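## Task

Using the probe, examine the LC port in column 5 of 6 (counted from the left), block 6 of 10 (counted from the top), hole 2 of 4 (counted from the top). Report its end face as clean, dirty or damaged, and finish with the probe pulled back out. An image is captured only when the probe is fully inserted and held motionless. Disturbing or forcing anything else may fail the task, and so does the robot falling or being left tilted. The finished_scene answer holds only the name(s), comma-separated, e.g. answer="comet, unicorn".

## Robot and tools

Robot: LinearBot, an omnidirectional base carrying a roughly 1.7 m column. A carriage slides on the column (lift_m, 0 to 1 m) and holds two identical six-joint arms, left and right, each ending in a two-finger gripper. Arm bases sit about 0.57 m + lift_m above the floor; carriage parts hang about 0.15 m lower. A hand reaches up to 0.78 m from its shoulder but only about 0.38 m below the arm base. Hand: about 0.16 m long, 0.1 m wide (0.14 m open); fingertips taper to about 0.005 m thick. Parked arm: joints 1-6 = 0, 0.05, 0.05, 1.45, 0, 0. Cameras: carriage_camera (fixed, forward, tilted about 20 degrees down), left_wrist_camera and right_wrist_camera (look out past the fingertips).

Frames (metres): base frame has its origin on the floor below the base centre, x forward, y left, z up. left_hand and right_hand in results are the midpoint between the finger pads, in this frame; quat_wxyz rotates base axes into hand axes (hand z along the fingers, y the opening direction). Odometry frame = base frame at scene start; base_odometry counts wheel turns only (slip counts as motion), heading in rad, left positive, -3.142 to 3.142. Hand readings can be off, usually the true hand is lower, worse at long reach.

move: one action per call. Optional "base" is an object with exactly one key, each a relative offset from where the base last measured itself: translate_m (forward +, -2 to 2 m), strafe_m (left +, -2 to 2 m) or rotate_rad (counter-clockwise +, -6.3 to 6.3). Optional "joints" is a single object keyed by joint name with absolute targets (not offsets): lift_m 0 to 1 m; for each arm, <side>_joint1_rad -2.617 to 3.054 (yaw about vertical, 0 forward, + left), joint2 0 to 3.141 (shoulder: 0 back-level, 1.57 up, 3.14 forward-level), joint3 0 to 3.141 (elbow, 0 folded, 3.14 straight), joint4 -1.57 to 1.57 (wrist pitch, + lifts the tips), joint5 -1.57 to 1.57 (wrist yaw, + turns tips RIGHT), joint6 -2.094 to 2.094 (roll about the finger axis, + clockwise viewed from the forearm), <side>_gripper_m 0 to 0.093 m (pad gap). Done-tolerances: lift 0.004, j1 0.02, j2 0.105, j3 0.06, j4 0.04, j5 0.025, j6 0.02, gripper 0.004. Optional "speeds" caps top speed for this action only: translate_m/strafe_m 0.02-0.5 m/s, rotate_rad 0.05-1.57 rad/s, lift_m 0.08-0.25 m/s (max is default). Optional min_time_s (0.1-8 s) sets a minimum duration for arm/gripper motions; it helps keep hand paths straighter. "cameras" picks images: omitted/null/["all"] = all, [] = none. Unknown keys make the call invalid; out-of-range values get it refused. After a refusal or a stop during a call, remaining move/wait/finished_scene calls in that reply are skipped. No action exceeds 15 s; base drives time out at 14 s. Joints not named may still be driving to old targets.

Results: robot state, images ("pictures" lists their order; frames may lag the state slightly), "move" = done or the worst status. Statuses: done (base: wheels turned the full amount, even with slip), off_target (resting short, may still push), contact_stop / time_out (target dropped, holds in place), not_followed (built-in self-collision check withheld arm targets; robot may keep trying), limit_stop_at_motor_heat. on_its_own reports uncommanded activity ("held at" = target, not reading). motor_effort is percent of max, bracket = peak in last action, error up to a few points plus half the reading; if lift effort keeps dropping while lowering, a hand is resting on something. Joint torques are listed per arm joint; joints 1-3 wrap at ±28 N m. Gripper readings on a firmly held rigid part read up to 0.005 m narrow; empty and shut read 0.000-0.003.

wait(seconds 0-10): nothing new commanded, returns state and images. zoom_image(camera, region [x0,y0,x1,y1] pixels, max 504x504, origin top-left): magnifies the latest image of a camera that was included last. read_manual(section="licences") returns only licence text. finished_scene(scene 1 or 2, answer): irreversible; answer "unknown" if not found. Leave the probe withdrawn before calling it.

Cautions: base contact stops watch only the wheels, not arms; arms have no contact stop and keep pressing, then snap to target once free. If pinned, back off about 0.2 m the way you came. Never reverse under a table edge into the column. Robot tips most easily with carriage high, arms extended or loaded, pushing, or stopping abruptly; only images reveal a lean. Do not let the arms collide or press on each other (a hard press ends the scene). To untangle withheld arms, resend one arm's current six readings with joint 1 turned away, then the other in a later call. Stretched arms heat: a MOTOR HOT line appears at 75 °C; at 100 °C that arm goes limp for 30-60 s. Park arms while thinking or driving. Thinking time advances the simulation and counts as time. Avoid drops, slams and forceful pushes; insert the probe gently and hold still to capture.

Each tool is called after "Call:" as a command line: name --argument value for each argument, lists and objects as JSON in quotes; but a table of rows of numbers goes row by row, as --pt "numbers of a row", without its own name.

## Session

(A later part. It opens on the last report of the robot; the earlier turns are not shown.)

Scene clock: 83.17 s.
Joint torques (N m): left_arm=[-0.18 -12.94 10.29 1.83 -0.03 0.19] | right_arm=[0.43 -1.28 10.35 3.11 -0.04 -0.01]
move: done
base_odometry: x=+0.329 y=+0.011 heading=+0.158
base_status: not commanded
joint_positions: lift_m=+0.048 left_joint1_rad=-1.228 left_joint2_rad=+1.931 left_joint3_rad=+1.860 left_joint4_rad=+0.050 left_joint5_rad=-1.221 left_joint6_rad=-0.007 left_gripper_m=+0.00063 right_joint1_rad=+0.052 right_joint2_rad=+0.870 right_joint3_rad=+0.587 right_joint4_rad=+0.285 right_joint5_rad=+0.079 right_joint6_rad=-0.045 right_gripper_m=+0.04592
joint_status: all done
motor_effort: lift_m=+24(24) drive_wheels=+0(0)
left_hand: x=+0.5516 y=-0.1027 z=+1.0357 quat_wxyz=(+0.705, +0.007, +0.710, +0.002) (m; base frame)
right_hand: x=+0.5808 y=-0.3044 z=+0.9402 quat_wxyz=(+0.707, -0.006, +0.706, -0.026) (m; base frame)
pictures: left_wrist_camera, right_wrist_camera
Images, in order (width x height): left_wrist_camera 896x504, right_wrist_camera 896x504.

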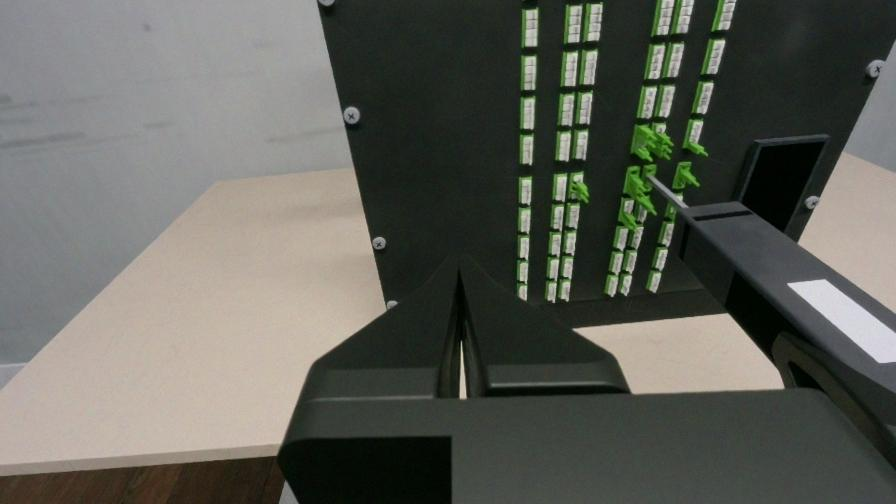

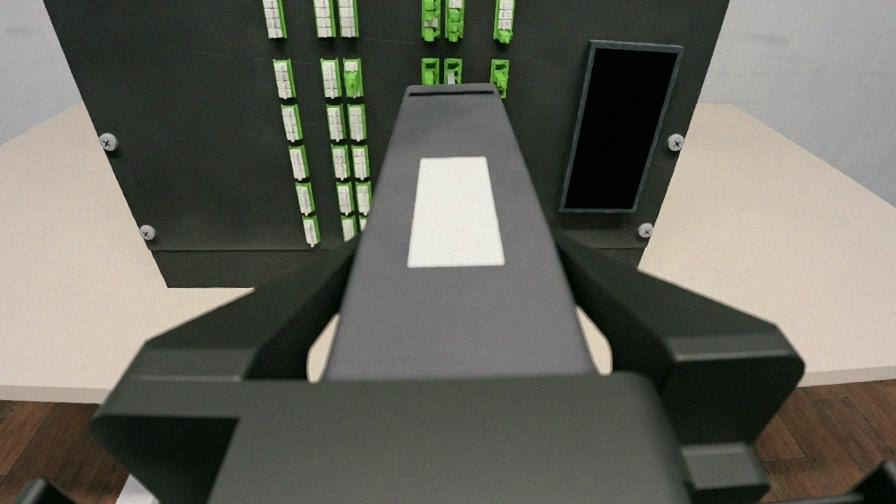

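Call:
move --base '{"translate_m": -0.004}' --speeds '{"translate_m": 0.02}' --joints '{"lift_m":0.0487}' --cameras '[]'

Call:
wait --seconds 0.5 --cameras '["left_wrist_camera","right_wrist_camera"]'

Call:
zoom_image --camera "right_wrist_camera" --region '[430, 50, 470, 90]'

Call:
zoom_image --camera "left_wrist_camera" --region '[620, 155, 660, 195]'

Scene clock: 84.10 s.
Joint torques (N m): left_arm=[-0.14 -12.98 10.14 1.84 -0.12 0.14] | right_arm=[0.38 -2.82 10.47 2.96 0.01 -0.04]
move: done
base_odometry: x=+0.325 y=+0.010 heading=+0.158
base_status: done
joint_positions: lift_m=+0.049 left_joint1_rad=-1.230 left_joint2_rad=+1.931 left_joint3_rad=+1.860 left_joint4_rad=+0.050 left_joint5_rad=-1.221 left_joint6_rad=-0.007 left_gripper_m=+0.00063 right_joint1_rad=+0.052 right_joint2_rad=+0.887 right_joint3_rad=+0.587 right_joint4_rad=+0.300 right_joint5_rad=+0.079 right_joint6_rad=-0.045 right_gripper_m=+0.04592
joint_status: all done
motor_effort: lift_m=+23(27) drive_wheels=-2(6)
left_hand: x=+0.5510 y=-0.1032 z=+1.0368 quat_wxyz=(+0.705, +0.007, +0.710, +0.001) (m; base frame)
right_hand: x=+0.5841 y=-0.3043 z=+0.9392 quat_wxyz=(+0.706, -0.006, +0.707, -0.026) (m; base frame)
pictures: none
No camera images: "cameras" was empty.

Scene clock: 84.60 s.
Joint torques (N m): left_arm=[-0.17 -12.57 10.15 1.83 -0.09 0.13] | right_arm=[0.38 -2.95 10.4 2.97 -0.02 -0.06]
base_odometry: x=+0.325 y=+0.010 heading=+0.158
base_status: done
joint_positions: lift_m=+0.049 left_joint1_rad=-1.230 left_joint2_rad=+1.931 left_joint3_rad=+1.860 left_joint4_rad=+0.050 left_joint5_rad=-1.221 left_joint6_rad=-0.007 left_gripper_m=+0.00063 right_joint1_rad=+0.052 right_joint2_rad=+0.887 right_joint3_rad=+0.587 right_joint4_rad=+0.300 right_joint5_rad=+0.079 right_joint6_rad=-0.045 right_gripper_m=+0.04592
joint_status: all done
motor_effort: lift_m=+23(27) drive_wheels=-2(6)
left_hand: x=+0.5510 y=-0.1032 z=+1.0368 quat_wxyz=(+0.705, +0.007, +0.710, +0.001) (m; base frame)
right_hand: x=+0.5841 y=-0.3043 z=+0.9392 quat_wxyz=(+0.706, -0.006, +0.707, -0.026) (m; base frame)
wait: 0.50 s; at rest by 0.27 s
pictures: left_wrist_camera, right_wrist_camera
Images, in order (width x height): left_wrist_camera 896x504, right_wrist_camera 896x504.

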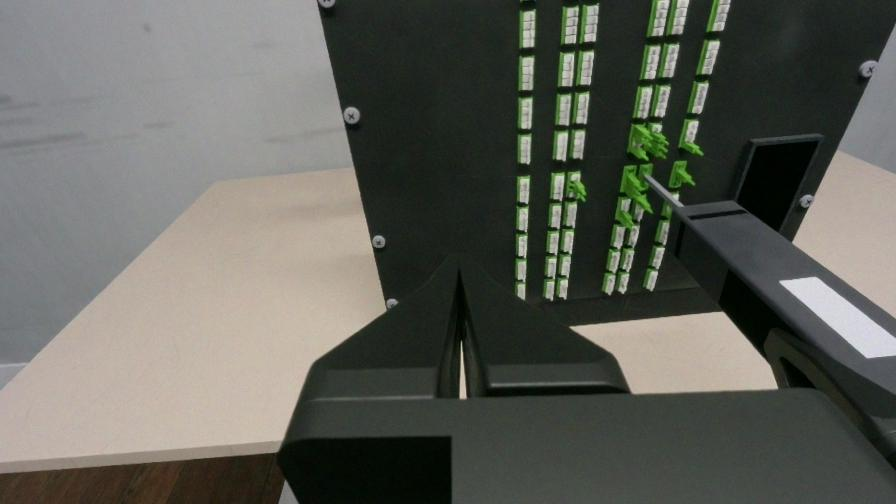

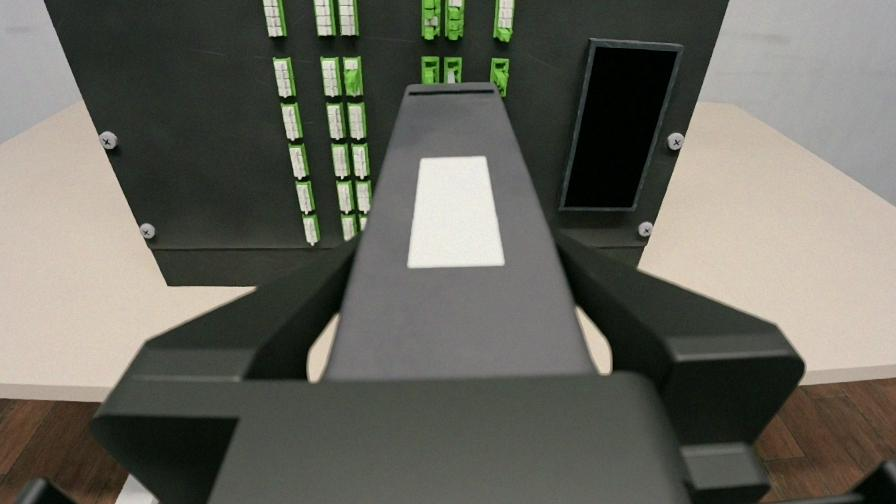

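Scaled by 12.600.

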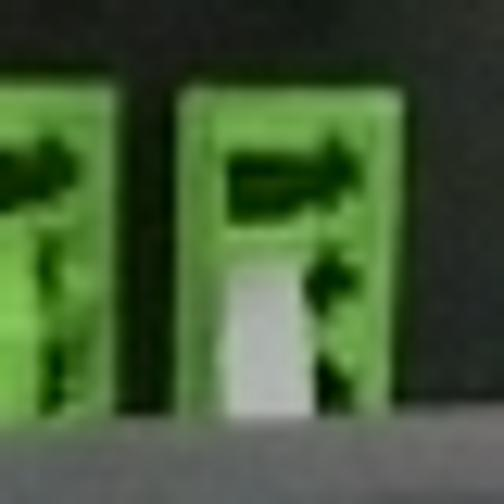

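Scaled by 12.600.

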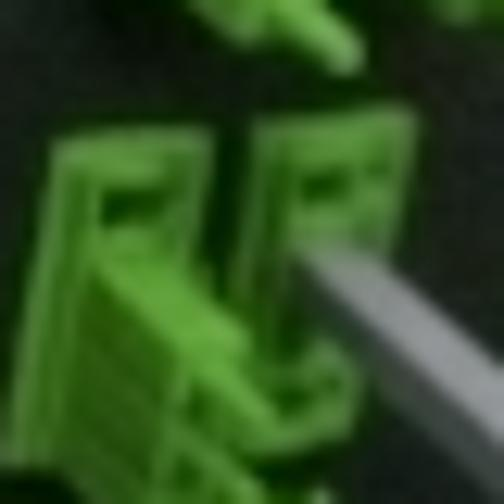

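Call:
move --joints '{"lift_m":0.0493}' --cameras '[]'

Call:
move --base '{"translate_m": 0.003}' --speeds '{"translate_m": 0.02}' --cameras '[]'

Call:
wait --seconds 0.5 --cameras '["left_wrist_camera","right_wrist_camera"]'

Call:
zoom_image --camera "right_wrist_camera" --region '[430, 50, 470, 90]'

Call:
zoom_image --camera "left_wrist_camera" --region '[620, 155, 660, 195]'

Scene clock: 85.30 s.
Joint torques (N m): left_arm=[-0.13 -13.16 10.19 1.81 -0.1 0.09] | right_arm=[0.44 -2.86 10.48 2.96 -0.01 -0.04]
move: done
base_odometry: x=+0.325 y=+0.010 heading=+0.158
base_status: not commanded
joint_positions: lift_m=+0.049 left_joint1_rad=-1.230 left_joint2_rad=+1.931 left_joint3_rad=+1.860 left_joint4_rad=+0.050 left_joint5_rad=-1.221 left_joint6_rad=-0.007 left_gripper_m=+0.00063 right_joint1_rad=+0.052 right_joint2_rad=+0.887 right_joint3_rad=+0.587 right_joint4_rad=+0.299 right_joint5_rad=+0.079 right_joint6_rad=-0.045 right_gripper_m=+0.04592
joint_status: all done
motor_effort: lift_m=+24(25) drive_wheels=-2(2)
left_hand: x=+0.5510 y=-0.1032 z=+1.0374 quat_wxyz=(+0.705, +0.007, +0.710, +0.001) (m; base frame)
right_hand: x=+0.5841 y=-0.3043 z=+0.9397 quat_wxyz=(+0.706, -0.006, +0.707, -0.026) (m; base frame)
pictures: none
No camera images: "cameras" was empty.

Scene clock: 85.83 s.
Joint torques (N m): left_arm=[0.02 -12.98 10.03 1.87 -0.12 0.12] | right_arm=[0.36 -2 10.48 3.04 0 -0.02]
move: done
base_odometry: x=+0.328 y=+0.011 heading=+0.158
base_status: done
joint_positions: lift_m=+0.049 left_joint1_rad=-1.229 left_joint2_rad=+1.931 left_joint3_rad=+1.860 left_joint4_rad=+0.050 left_joint5_rad=-1.221 left_joint6_rad=-0.007 left_gripper_m=+0.00063 right_joint1_rad=+0.052 right_joint2_rad=+0.877 right_joint3_rad=+0.587 right_joint4_rad=+0.290 right_joint5_rad=+0.079 right_joint6_rad=-0.045 right_gripper_m=+0.04592
joint_status: not commanded
motor_effort: lift_m=+24(24) drive_wheels=+0(6)
left_hand: x=+0.5512 y=-0.1030 z=+1.0374 quat_wxyz=(+0.705, +0.007, +0.710, +0.001) (m; base frame)
right_hand: x=+0.5822 y=-0.3044 z=+0.9407 quat_wxyz=(+0.707, -0.006, +0.707, -0.026) (m; base frame)
pictures: none
No camera images: "cameras" was empty.

Scene clock: 86.33 s.
Joint torques (N m): left_arm=[-0.18 -12.97 10.06 1.91 -0.04 0.15] | right_arm=[0.39 -1.83 10.45 3.06 -0.03 0]
base_odometry: x=+0.328 y=+0.011 heading=+0.158
base_status: done
joint_positions: lift_m=+0.049 left_joint1_rad=-1.229 left_joint2_rad=+1.931 left_joint3_rad=+1.860 left_joint4_rad=+0.050 left_joint5_rad=-1.221 left_joint6_rad=-0.007 left_gripper_m=+0.00063 right_joint1_rad=+0.052 right_joint2_rad=+0.877 right_joint3_rad=+0.587 right_joint4_rad=+0.290 right_joint5_rad=+0.079 right_joint6_rad=-0.045 right_gripper_m=+0.04592
joint_status: not commanded
motor_effort: lift_m=+24(24) drive_wheels=+0(6)
left_hand: x=+0.5512 y=-0.1030 z=+1.0374 quat_wxyz=(+0.705, +0.007, +0.710, +0.001) (m; base frame)
right_hand: x=+0.5822 y=-0.3044 z=+0.9407 quat_wxyz=(+0.707, -0.006, +0.707, -0.026) (m; base frame)
wait: 0.50 s; at rest by 0.27 s
pictures: left_wrist_camera, right_wrist_camera
Images, in order (width x height): left_wrist_camera 896x504, right_wrist_camera 896x504.

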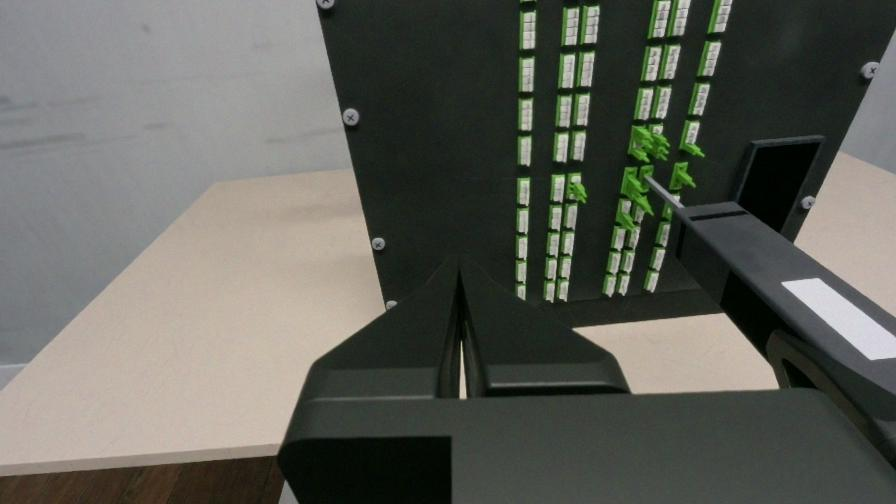

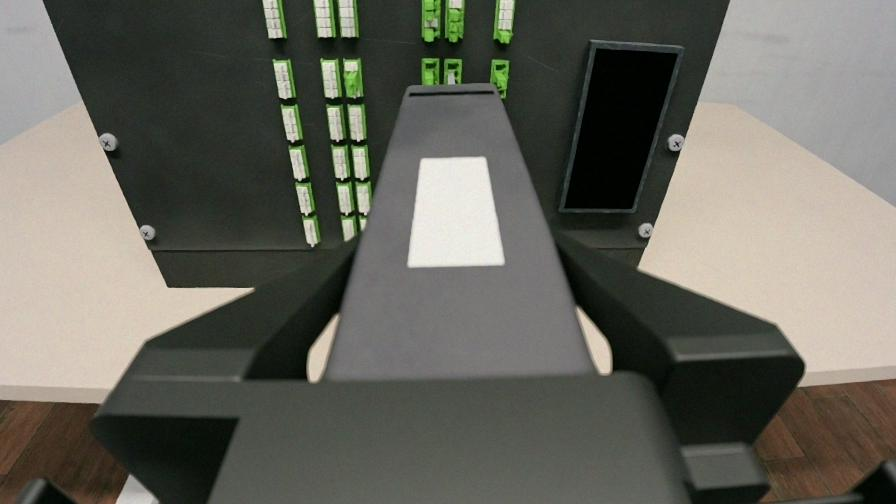

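Scaled by 12.600.

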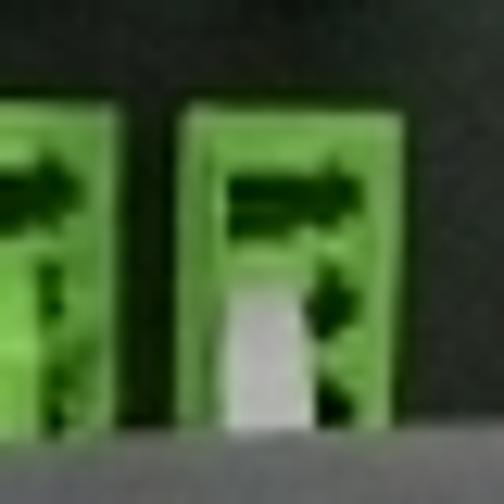

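Scaled by 12.600.

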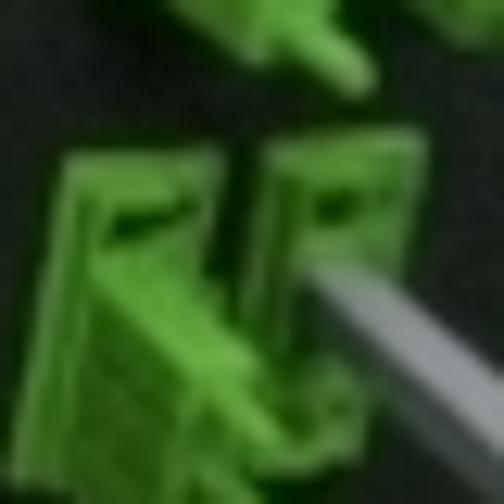

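Call:
zoom_image --camera "right_wrist_camera" --region '[90, 120, 170, 300]'

Call:
zoom_image --camera "right_wrist_camera" --region '[620, 20, 700, 300]'

Call:
zoom_image --camera "right_wrist_camera" --region '[260, 0, 520, 100]'

Scaled by 2.800.

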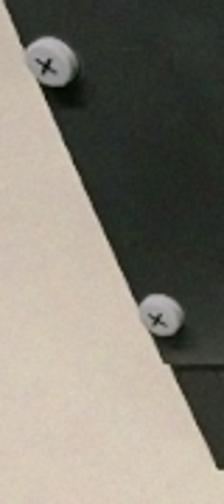

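Scaled by 1.800.

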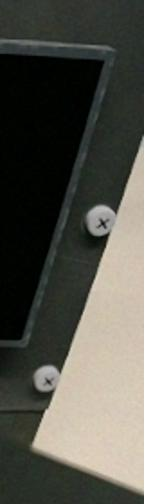

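Scaled by 1.938.

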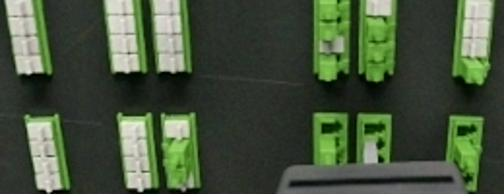

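Call:
zoom_image --camera "right_wrist_camera" --region '[350, 75, 550, 275]'

Call:
zoom_image --camera "left_wrist_camera" --region '[630, 150, 896, 370]'

Scaled by 2.520.

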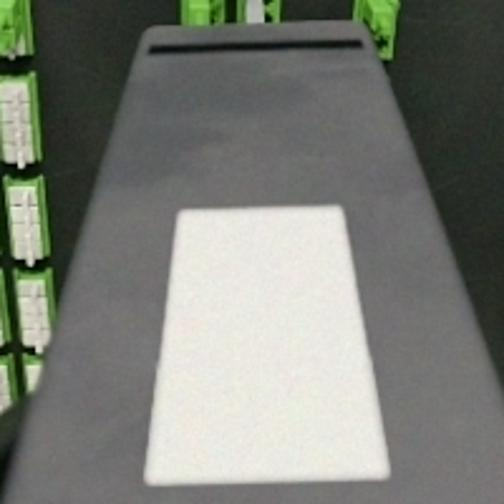

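Scaled by 1.895.

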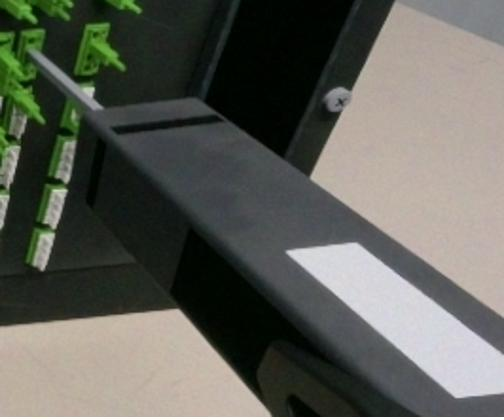

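Call:
move --base '{"translate_m": -0.03}' --speeds '{"translate_m": 0.05}' --cameras '[]'

Call:
move --base '{"strafe_m": -0.014}' --joints '{"right_joint5_rad":0.032,"right_joint4_rad":0.40,"right_joint6_rad":0.007,"lift_m":0.037}' --min_time_s 1 --cameras '[]'

Call:
move --base '{"translate_m": 0.015}' --speeds '{"translate_m": 0.05}'

Call:
zoom_image --camera "right_wrist_camera" --region '[410, 20, 490, 100]'

Call:
zoom_image --camera "left_wrist_camera" --region '[620, 130, 700, 210]'

Scene clock: 91.03 s.
Joint torques (N m): left_arm=[-0.12 -12.78 10.18 1.9 -0.09 0.13] | right_arm=[0.39 -3.14 10.4 2.95 -0.01 -0.05]
move: done
base_odometry: x=+0.298 y=+0.006 heading=+0.158
base_status: done
joint_positions: lift_m=+0.049 left_joint1_rad=-1.233 left_joint2_rad=+1.931 left_joint3_rad=+1.860 left_joint4_rad=+0.050 left_joint5_rad=-1.221 left_joint6_rad=-0.007 left_gripper_m=+0.00063 right_joint1_rad=+0.052 right_joint2_rad=+0.889 right_joint3_rad=+0.587 right_joint4_rad=+0.299 right_joint5_rad=+0.079 right_joint6_rad=-0.045 right_gripper_m=+0.04592
joint_status: not commanded
motor_effort: lift_m=+23(24) drive_wheels=+2(8)
left_hand: x=+0.5498 y=-0.1041 z=+1.0374 quat_wxyz=(+0.705, +0.008, +0.710, +0.000) (m; base frame)
right_hand: x=+0.5844 y=-0.3042 z=+0.9391 quat_wxyz=(+0.706, -0.006, +0.708, -0.026) (m; base frame)
pictures: none
No camera images: "cameras" was empty.

Scene clock: 92.33 s.
Joint torques (N m): left_arm=[0.17 -12.96 10.37 1.76 -0.08 0.14] | right_arm=[0.51 -3.03 10.51 3.15 -0.01 0.27]
move: off_target
base_odometry: x=+0.300 y=-0.008 heading=+0.159
base_status: done
joint_positions: lift_m=+0.037 left_joint1_rad=-1.233 left_joint2_rad=+1.933 left_joint3_rad=+1.860 left_joint4_rad=+0.048 left_joint5_rad=-1.221 left_joint6_rad=-0.007 left_gripper_m=+0.00063 right_joint1_rad=+0.051 right_joint2_rad=+0.889 right_joint3_rad=+0.586 right_joint4_rad=+0.312 right_joint5_rad=+0.044 right_joint6_rad=-0.008 right_gripper_m=+0.04592
joint_status: right_joint4_rad off_target (ended at +0.313, target +0.400); the others done
motor_effort: lift_m=+24(26) drive_wheels=+2(7)
left_hand: x=+0.5498 y=-0.1048 z=+1.0238 quat_wxyz=(+0.704, +0.010, +0.710, +0.001) (m; base frame)
right_hand: x=+0.5845 y=-0.2986 z=+0.9293 quat_wxyz=(+0.710, -0.005, +0.704, +0.000) (m; base frame)
pictures: none
No camera images: "cameras" was empty.

Scene clock: 93.13 s.
Joint torques (N m): left_arm=[-0.06 -13.07 10.11 1.84 -0.04 0.19] | right_arm=[0.61 -3.25 10.61 3.11 -0.03 0.27]
move: done
base_odometry: x=+0.315 y=-0.005 heading=+0.159
base_status: done
joint_positions: lift_m=+0.037 left_joint1_rad=-1.230 left_joint2_rad=+1.933 left_joint3_rad=+1.860 left_joint4_rad=+0.048 left_joint5_rad=-1.221 left_joint6_rad=-0.007 left_gripper_m=+0.00063 right_joint1_rad=+0.051 right_joint2_rad=+0.889 right_joint3_rad=+0.586 right_joint4_rad=+0.316 right_joint5_rad=+0.043 right_joint6_rad=-0.007 right_gripper_m=+0.04592
joint_status: not commanded
motor_effort: lift_m=+24(24) drive_wheels=-3(7)
left_hand: x=+0.5511 y=-0.1038 z=+1.0238 quat_wxyz=(+0.704, +0.009, +0.710, +0.002) (m; base frame)
right_hand: x=+0.5845 y=-0.2984 z=+0.9303 quat_wxyz=(+0.712, -0.005, +0.703, +0.000) (m; base frame)
pictures: carriage_camera, left_wrist_camera, right_wrist_camera
Images, in order (width x height): carriage_camera 896x504, left_wrist_camera 896x504, right_wrist_camera 896x504.

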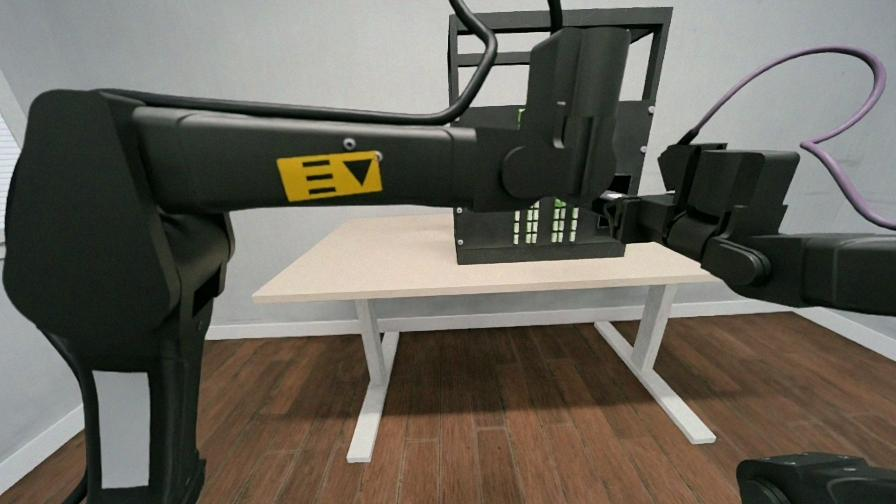

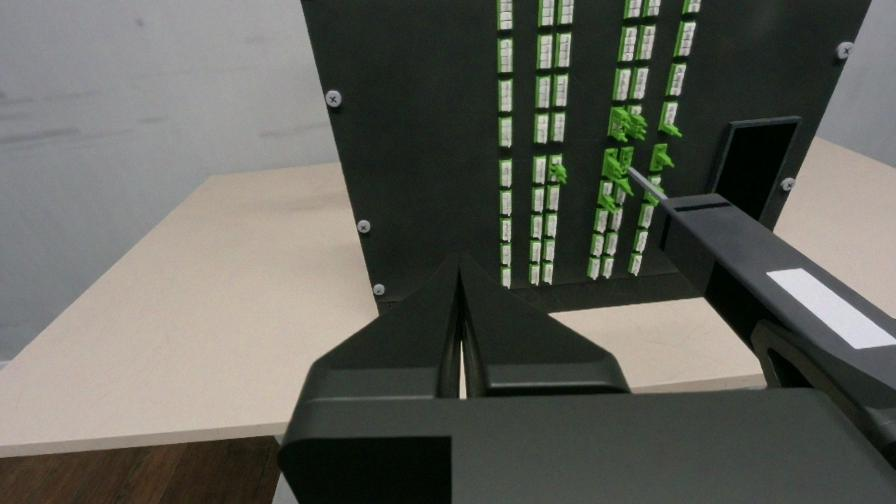

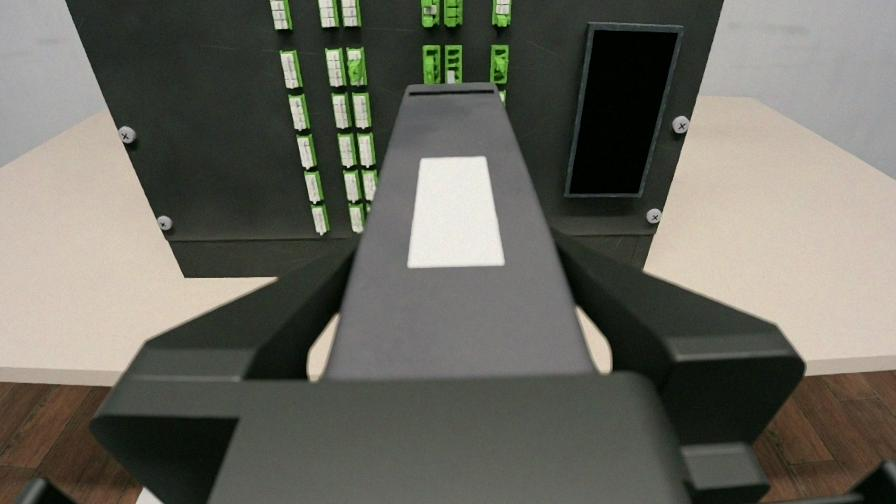

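Scaled by 6.300.

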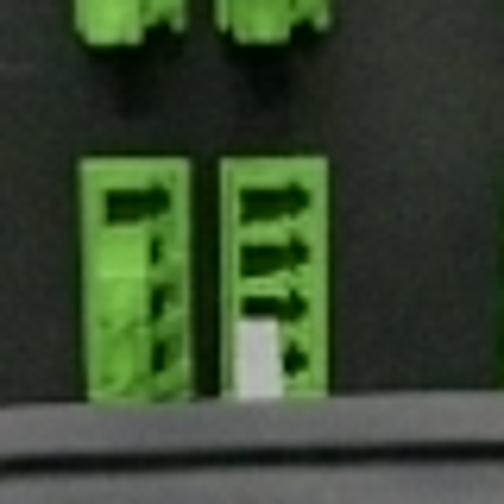

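Scaled by 6.300.

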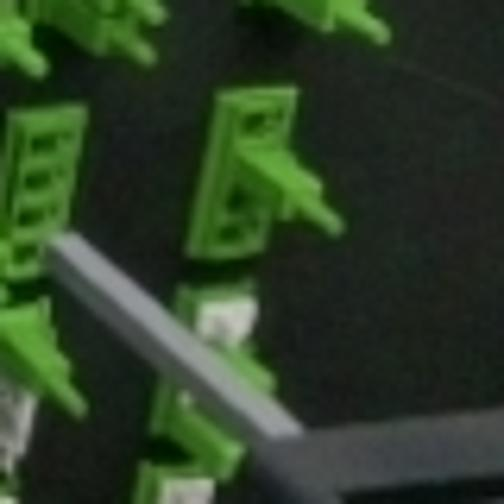

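Call:
move --base '{"strafe_m": 0.004}' --joints '{"right_joint5_rad":0.064,"right_joint4_rad":0.425,"lift_m":0.035}' --min_time_s 1 --cameras '[]'

Call:
move --base '{"translate_m": 0.003}' --speeds '{"translate_m": 0.03}' --cameras '[]'

Call:
wait --seconds 0.5 --cameras '["left_wrist_camera","right_wrist_camera"]'

Call:
zoom_image --camera "right_wrist_camera" --region '[430, 50, 470, 90]'

Call:
zoom_image --camera "left_wrist_camera" --region '[610, 130, 690, 210]'

Scene clock: 95.17 s.
Joint torques (N m): left_arm=[0.03 -13.26 10.04 1.87 -0.12 0.11] | right_arm=[0.49 -3.07 10.5 3.1 0.2 0.29]
move: off_target
base_odometry: x=+0.315 y=-0.002 heading=+0.159
base_status: done
joint_positions: lift_m=+0.035 left_joint1_rad=-1.230 left_joint2_rad=+1.933 left_joint3_rad=+1.860 left_joint4_rad=+0.048 left_joint5_rad=-1.222 left_joint6_rad=-0.007 left_gripper_m=+0.00063 right_joint1_rad=+0.051 right_joint2_rad=+0.889 right_joint3_rad=+0.586 right_joint4_rad=+0.339 right_joint5_rad=+0.052 right_joint6_rad=-0.007 right_gripper_m=+0.04592
joint_status: right_joint4_rad off_target (ended at +0.339, target +0.425); the others done
motor_effort: lift_m=+24(24) drive_wheels=+2(3)
left_hand: x=+0.5511 y=-0.1038 z=+1.0215 quat_wxyz=(+0.704, +0.009, +0.710, +0.003) (m; base frame)
right_hand: x=+0.5844 y=-0.2998 z=+0.9338 quat_wxyz=(+0.719, -0.001, +0.695, -0.002) (m; base frame)
pictures: none
No camera images: "cameras" was empty.

Scene clock: 95.80 s.
Joint torques (N m): left_arm=[-0.14 -13.26 10.26 1.85 -0.03 0.16] | right_arm=[0.65 -3 10.52 3.03 0.19 0.29]
move: done
base_odometry: x=+0.318 y=-0.001 heading=+0.158
base_status: done
joint_positions: lift_m=+0.035 left_joint1_rad=-1.228 left_joint2_rad=+1.933 left_joint3_rad=+1.860 left_joint4_rad=+0.048 left_joint5_rad=-1.222 left_joint6_rad=-0.007 left_gripper_m=+0.00063 right_joint1_rad=+0.051 right_joint2_rad=+0.889 right_joint3_rad=+0.586 right_joint4_rad=+0.348 right_joint5_rad=+0.053 right_joint6_rad=-0.007 right_gripper_m=+0.04592
joint_status: not commanded
motor_effort: lift_m=+24(24) drive_wheels=-1(7)
left_hand: x=+0.5519 y=-0.1032 z=+1.0215 quat_wxyz=(+0.704, +0.008, +0.710, +0.004) (m; base frame)
right_hand: x=+0.5843 y=-0.3000 z=+0.9360 quat_wxyz=(+0.722, -0.001, +0.691, -0.002) (m; base frame)
pictures: none
No camera images: "cameras" was empty.

Scene clock: 96.30 s.
Joint torques (N m): left_arm=[-0.17 -13.09 9.98 1.89 -0.07 0.12] | right_arm=[0.43 -3.14 10.59 3.02 0.18 0.26]
base_odometry: x=+0.318 y=-0.001 heading=+0.158
base_status: done
joint_positions: lift_m=+0.035 left_joint1_rad=-1.228 left_joint2_rad=+1.933 left_joint3_rad=+1.860 left_joint4_rad=+0.048 left_joint5_rad=-1.222 left_joint6_rad=-0.007 left_gripper_m=+0.00063 right_joint1_rad=+0.051 right_joint2_rad=+0.889 right_joint3_rad=+0.586 right_joint4_rad=+0.348 right_joint5_rad=+0.053 right_joint6_rad=-0.007 right_gripper_m=+0.04592
joint_status: not commanded
motor_effort: lift_m=+24(24) drive_wheels=+1(7)
left_hand: x=+0.5519 y=-0.1032 z=+1.0215 quat_wxyz=(+0.704, +0.008, +0.710, +0.004) (m; base frame)
right_hand: x=+0.5843 y=-0.3000 z=+0.9360 quat_wxyz=(+0.722, -0.001, +0.691, -0.002) (m; base frame)
wait: 0.50 s; at rest by 0.27 s
pictures: left_wrist_camera, right_wrist_camera
Images, in order (width x height): left_wrist_camera 896x504, right_wrist_camera 896x504.

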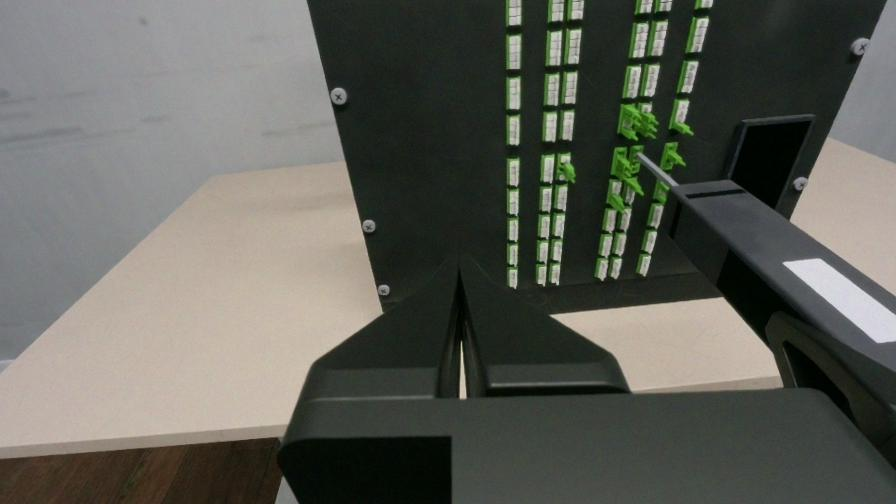

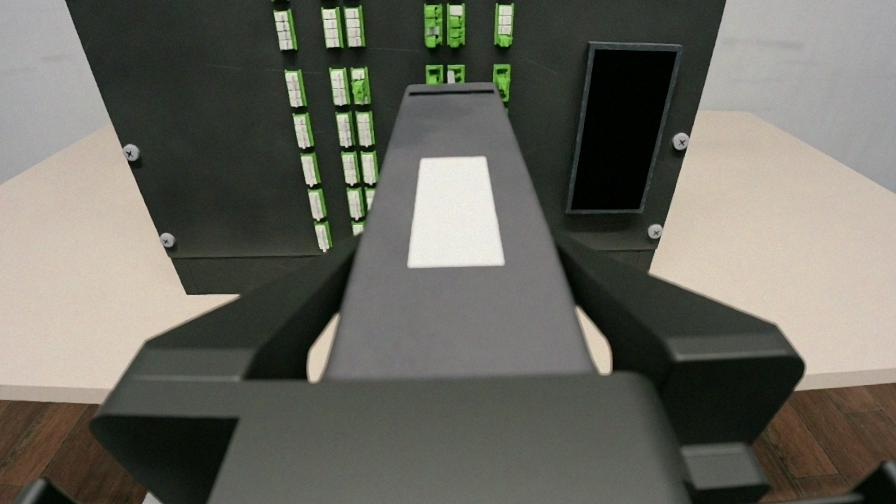

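Scaled by 12.600.

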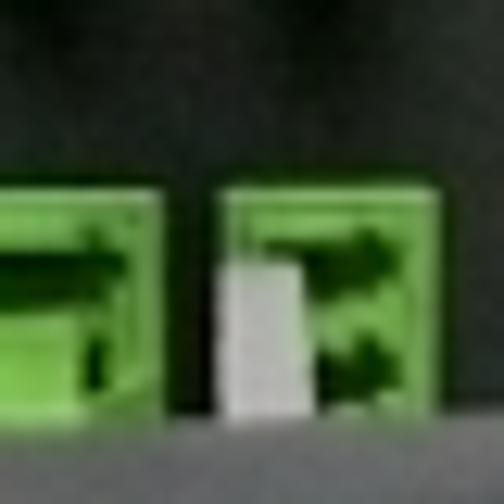

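Scaled by 6.300.

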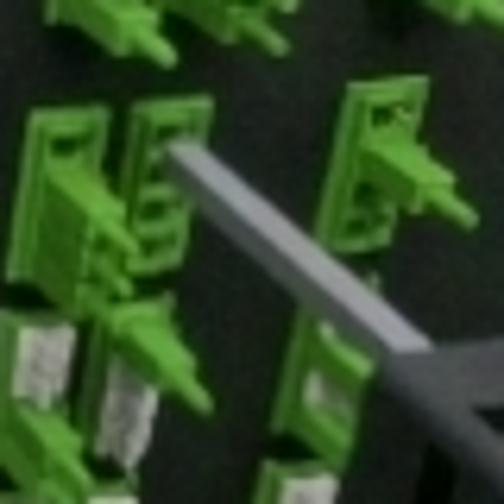

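Call:
move --base '{"strafe_m": -0.002}' --joints '{"right_joint4_rad":0.41,"lift_m":0.0287}' --cameras '[]'

Call:
move --base '{"translate_m": 0.003}' --speeds '{"translate_m": 0.03}' --cameras '[]'

Call:
wait --seconds 0.5 --cameras '["left_wrist_camera","right_wrist_camera"]'

Call:
zoom_image --camera "right_wrist_camera" --region '[430, 50, 470, 90]'

Call:
zoom_image --camera "left_wrist_camera" --region '[610, 130, 690, 210]'

Scene clock: 97.40 s.
Joint torques (N m): left_arm=[-0.09 -13.38 10.19 1.84 -0.07 0.11] | right_arm=[0.47 -3.26 10.39 2.94 0.17 0.3]
move: off_target
base_odometry: x=+0.318 y=-0.003 heading=+0.159
base_status: done
joint_positions: lift_m=+0.029 left_joint1_rad=-1.228 left_joint2_rad=+1.936 left_joint3_rad=+1.860 left_joint4_rad=+0.048 left_joint5_rad=-1.223 left_joint6_rad=-0.007 left_gripper_m=+0.00063 right_joint1_rad=+0.050 right_joint2_rad=+0.889 right_joint3_rad=+0.586 right_joint4_rad=+0.338 right_joint5_rad=+0.057 right_joint6_rad=-0.007 right_gripper_m=+0.04592
joint_status: right_joint4_rad off_target (ended at +0.338, target +0.410); the others done
motor_effort: lift_m=+24(26) drive_wheels=+1(2)
left_hand: x=+0.5522 y=-0.1037 z=+1.0140 quat_wxyz=(+0.704, +0.009, +0.710, +0.005) (m; base frame)
right_hand: x=+0.5844 y=-0.3008 z=+0.9272 quat_wxyz=(+0.719, +0.001, +0.695, -0.004) (m; base frame)
pictures: none
No camera images: "cameras" was empty.

Scene clock: 98.13 s.
Joint torques (N m): left_arm=[-0.2 -13.34 10.13 1.83 -0.07 0.13] | right_arm=[0.53 -3.11 10.58 2.97 0.13 0.26]
move: done
base_odometry: x=+0.321 y=-0.002 heading=+0.159
base_status: done
joint_positions: lift_m=+0.029 left_joint1_rad=-1.228 left_joint2_rad=+1.936 left_joint3_rad=+1.860 left_joint4_rad=+0.049 left_joint5_rad=-1.224 left_joint6_rad=-0.007 left_gripper_m=+0.00063 right_joint1_rad=+0.050 right_joint2_rad=+0.889 right_joint3_rad=+0.586 right_joint4_rad=+0.337 right_joint5_rad=+0.057 right_joint6_rad=-0.007 right_gripper_m=+0.04592
joint_status: not commanded
motor_effort: lift_m=+24(24) drive_wheels=+2(8)
left_hand: x=+0.5522 y=-0.1036 z=+1.0141 quat_wxyz=(+0.704, +0.008, +0.710, +0.005) (m; base frame)
right_hand: x=+0.5844 y=-0.3010 z=+0.9271 quat_wxyz=(+0.719, +0.001, +0.695, -0.004) (m; base frame)
pictures: none
No camera images: "cameras" was empty.

Scene clock: 98.63 s.
Joint torques (N m): left_arm=[-0.09 -13.42 10.17 1.86 -0.08 0.17] | right_arm=[0.58 -3.15 10.54 2.99 0.13 0.27]
base_odometry: x=+0.321 y=-0.002 heading=+0.159
base_status: done
joint_positions: lift_m=+0.029 left_joint1_rad=-1.228 left_joint2_rad=+1.936 left_joint3_rad=+1.860 left_joint4_rad=+0.049 left_joint5_rad=-1.224 left_joint6_rad=-0.007 left_gripper_m=+0.00063 right_joint1_rad=+0.050 right_joint2_rad=+0.889 right_joint3_rad=+0.586 right_joint4_rad=+0.337 right_joint5_rad=+0.057 right_joint6_rad=-0.007 right_gripper_m=+0.04592
joint_status: not commanded
motor_effort: lift_m=+23(24) drive_wheels=+2(8)
left_hand: x=+0.5522 y=-0.1036 z=+1.0141 quat_wxyz=(+0.704, +0.008, +0.710, +0.005) (m; base frame)
right_hand: x=+0.5844 y=-0.3010 z=+0.9271 quat_wxyz=(+0.719, +0.001, +0.695, -0.004) (m; base frame)
wait: 0.50 s; at rest by 0.27 s
pictures: left_wrist_camera, right_wrist_camera
Images, in order (width x height): left_wrist_camera 896x504, right_wrist_camera 896x504.

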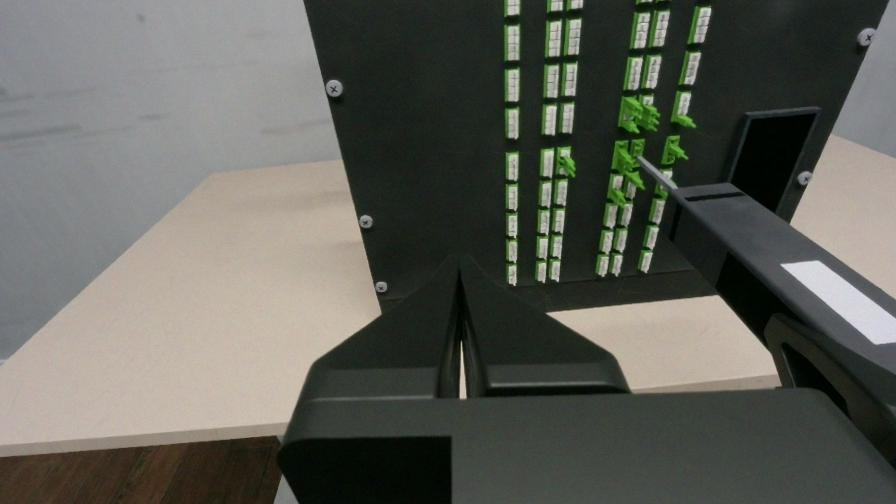

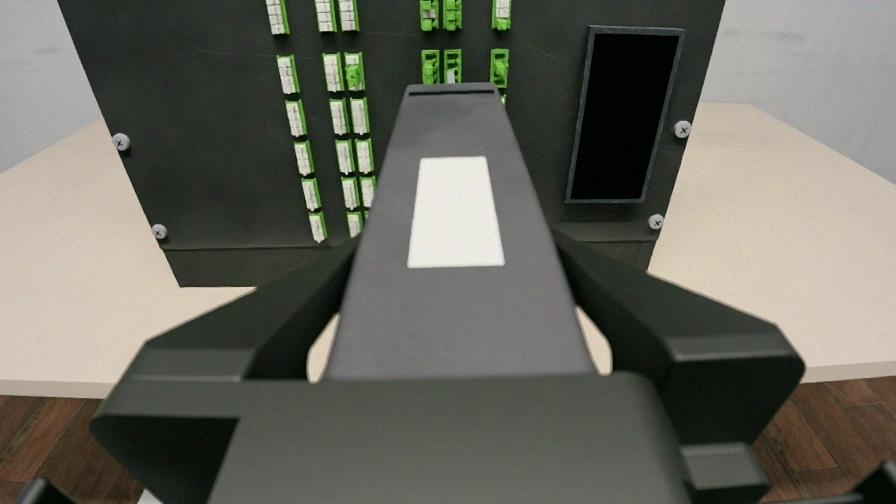

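Scaled by 12.600.

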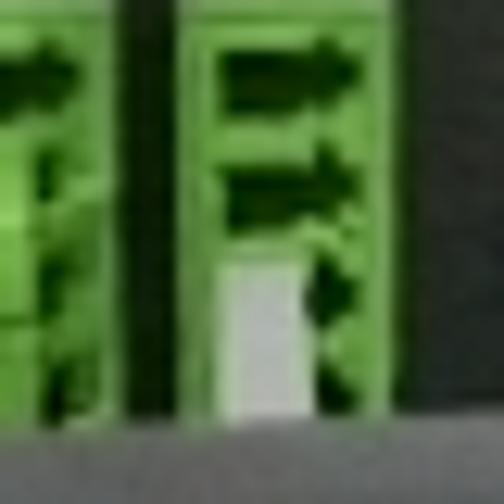

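Scaled by 6.300.

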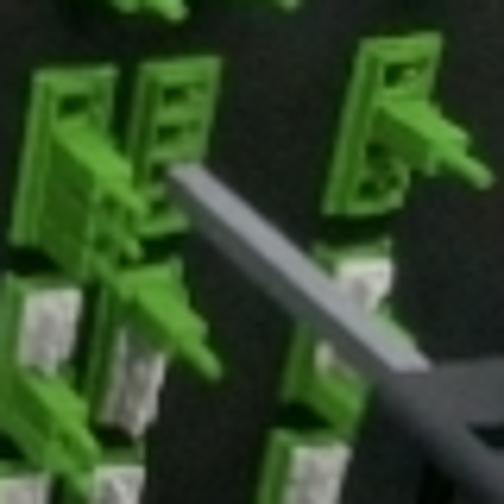

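Call:
move --joints '{"lift_m":0.0336}' --cameras '[]'

Call:
wait --seconds 0.5 --cameras '["left_wrist_camera","right_wrist_camera"]'

Call:
zoom_image --camera "right_wrist_camera" --region '[430, 50, 470, 90]'

Call:
zoom_image --camera "left_wrist_camera" --region '[610, 140, 670, 200]'

Scene clock: 99.33 s.
Joint torques (N m): left_arm=[-0.23 -13.24 10.4 1.8 -0.11 0.13] | right_arm=[0.47 -3.06 10.45 2.98 0.13 0.29]
move: done
base_odometry: x=+0.321 y=-0.002 heading=+0.159
base_status: not commanded
joint_positions: lift_m=+0.034 left_joint1_rad=-1.228 left_joint2_rad=+1.935 left_joint3_rad=+1.860 left_joint4_rad=+0.051 left_joint5_rad=-1.224 left_joint6_rad=-0.007 left_gripper_m=+0.00063 right_joint1_rad=+0.050 right_joint2_rad=+0.889 right_joint3_rad=+0.586 right_joint4_rad=+0.339 right_joint5_rad=+0.057 right_joint6_rad=-0.006 right_gripper_m=+0.04592
joint_status: all done
motor_effort: lift_m=+23(27) drive_wheels=+2(3)
left_hand: x=+0.5520 y=-0.1033 z=+1.0200 quat_wxyz=(+0.704, +0.007, +0.710, +0.004) (m; base frame)
right_hand: x=+0.5844 y=-0.3010 z=+0.9326 quat_wxyz=(+0.720, +0.001, +0.694, -0.004) (m; base frame)
pictures: none
No camera images: "cameras" was empty.

Scene clock: 99.83 s.
Joint torques (N m): left_arm=[-0.34 -13.34 10.14 1.83 -0.06 0.11] | right_arm=[0.49 -3.1 10.43 2.98 0.12 0.27]
base_odometry: x=+0.321 y=-0.002 heading=+0.159
base_status: not commanded
joint_positions: lift_m=+0.034 left_joint1_rad=-1.228 left_joint2_rad=+1.935 left_joint3_rad=+1.860 left_joint4_rad=+0.051 left_joint5_rad=-1.224 left_joint6_rad=-0.007 left_gripper_m=+0.00063 right_joint1_rad=+0.050 right_joint2_rad=+0.889 right_joint3_rad=+0.586 right_joint4_rad=+0.339 right_joint5_rad=+0.057 right_joint6_rad=-0.006 right_gripper_m=+0.04592
joint_status: all done
motor_effort: lift_m=+23(27) drive_wheels=+2(3)
left_hand: x=+0.5520 y=-0.1033 z=+1.0200 quat_wxyz=(+0.704, +0.007, +0.710, +0.004) (m; base frame)
right_hand: x=+0.5844 y=-0.3010 z=+0.9325 quat_wxyz=(+0.719, +0.001, +0.695, -0.004) (m; base frame)
wait: 0.50 s; at rest by 0.27 s
pictures: left_wrist_camera, right_wrist_camera
Images, in order (width x height): left_wrist_camera 896x504, right_wrist_camera 896x504.

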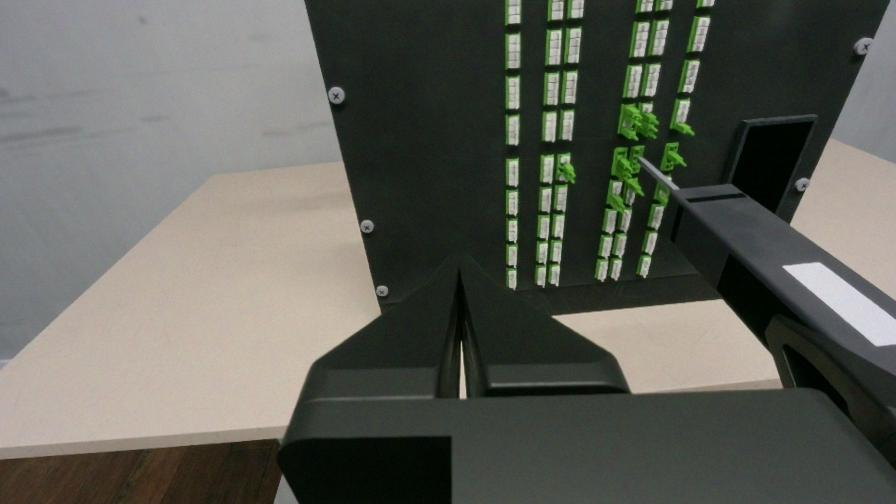

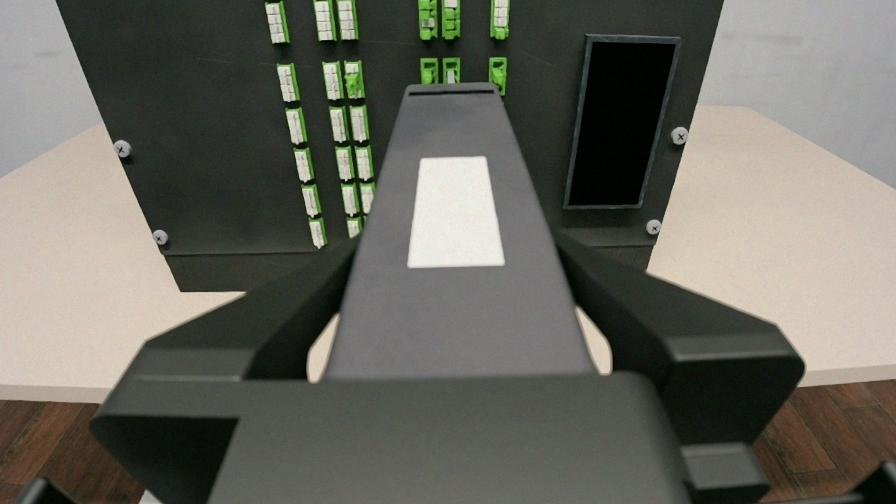

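Scaled by 12.600.

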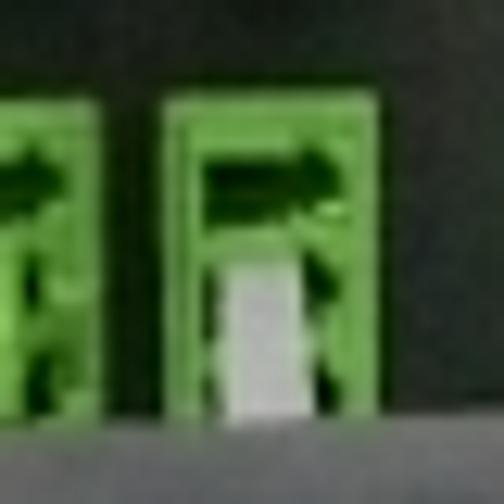

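Scaled by 8.400.

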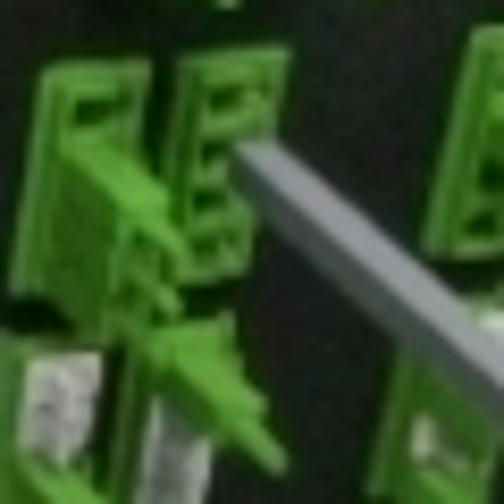

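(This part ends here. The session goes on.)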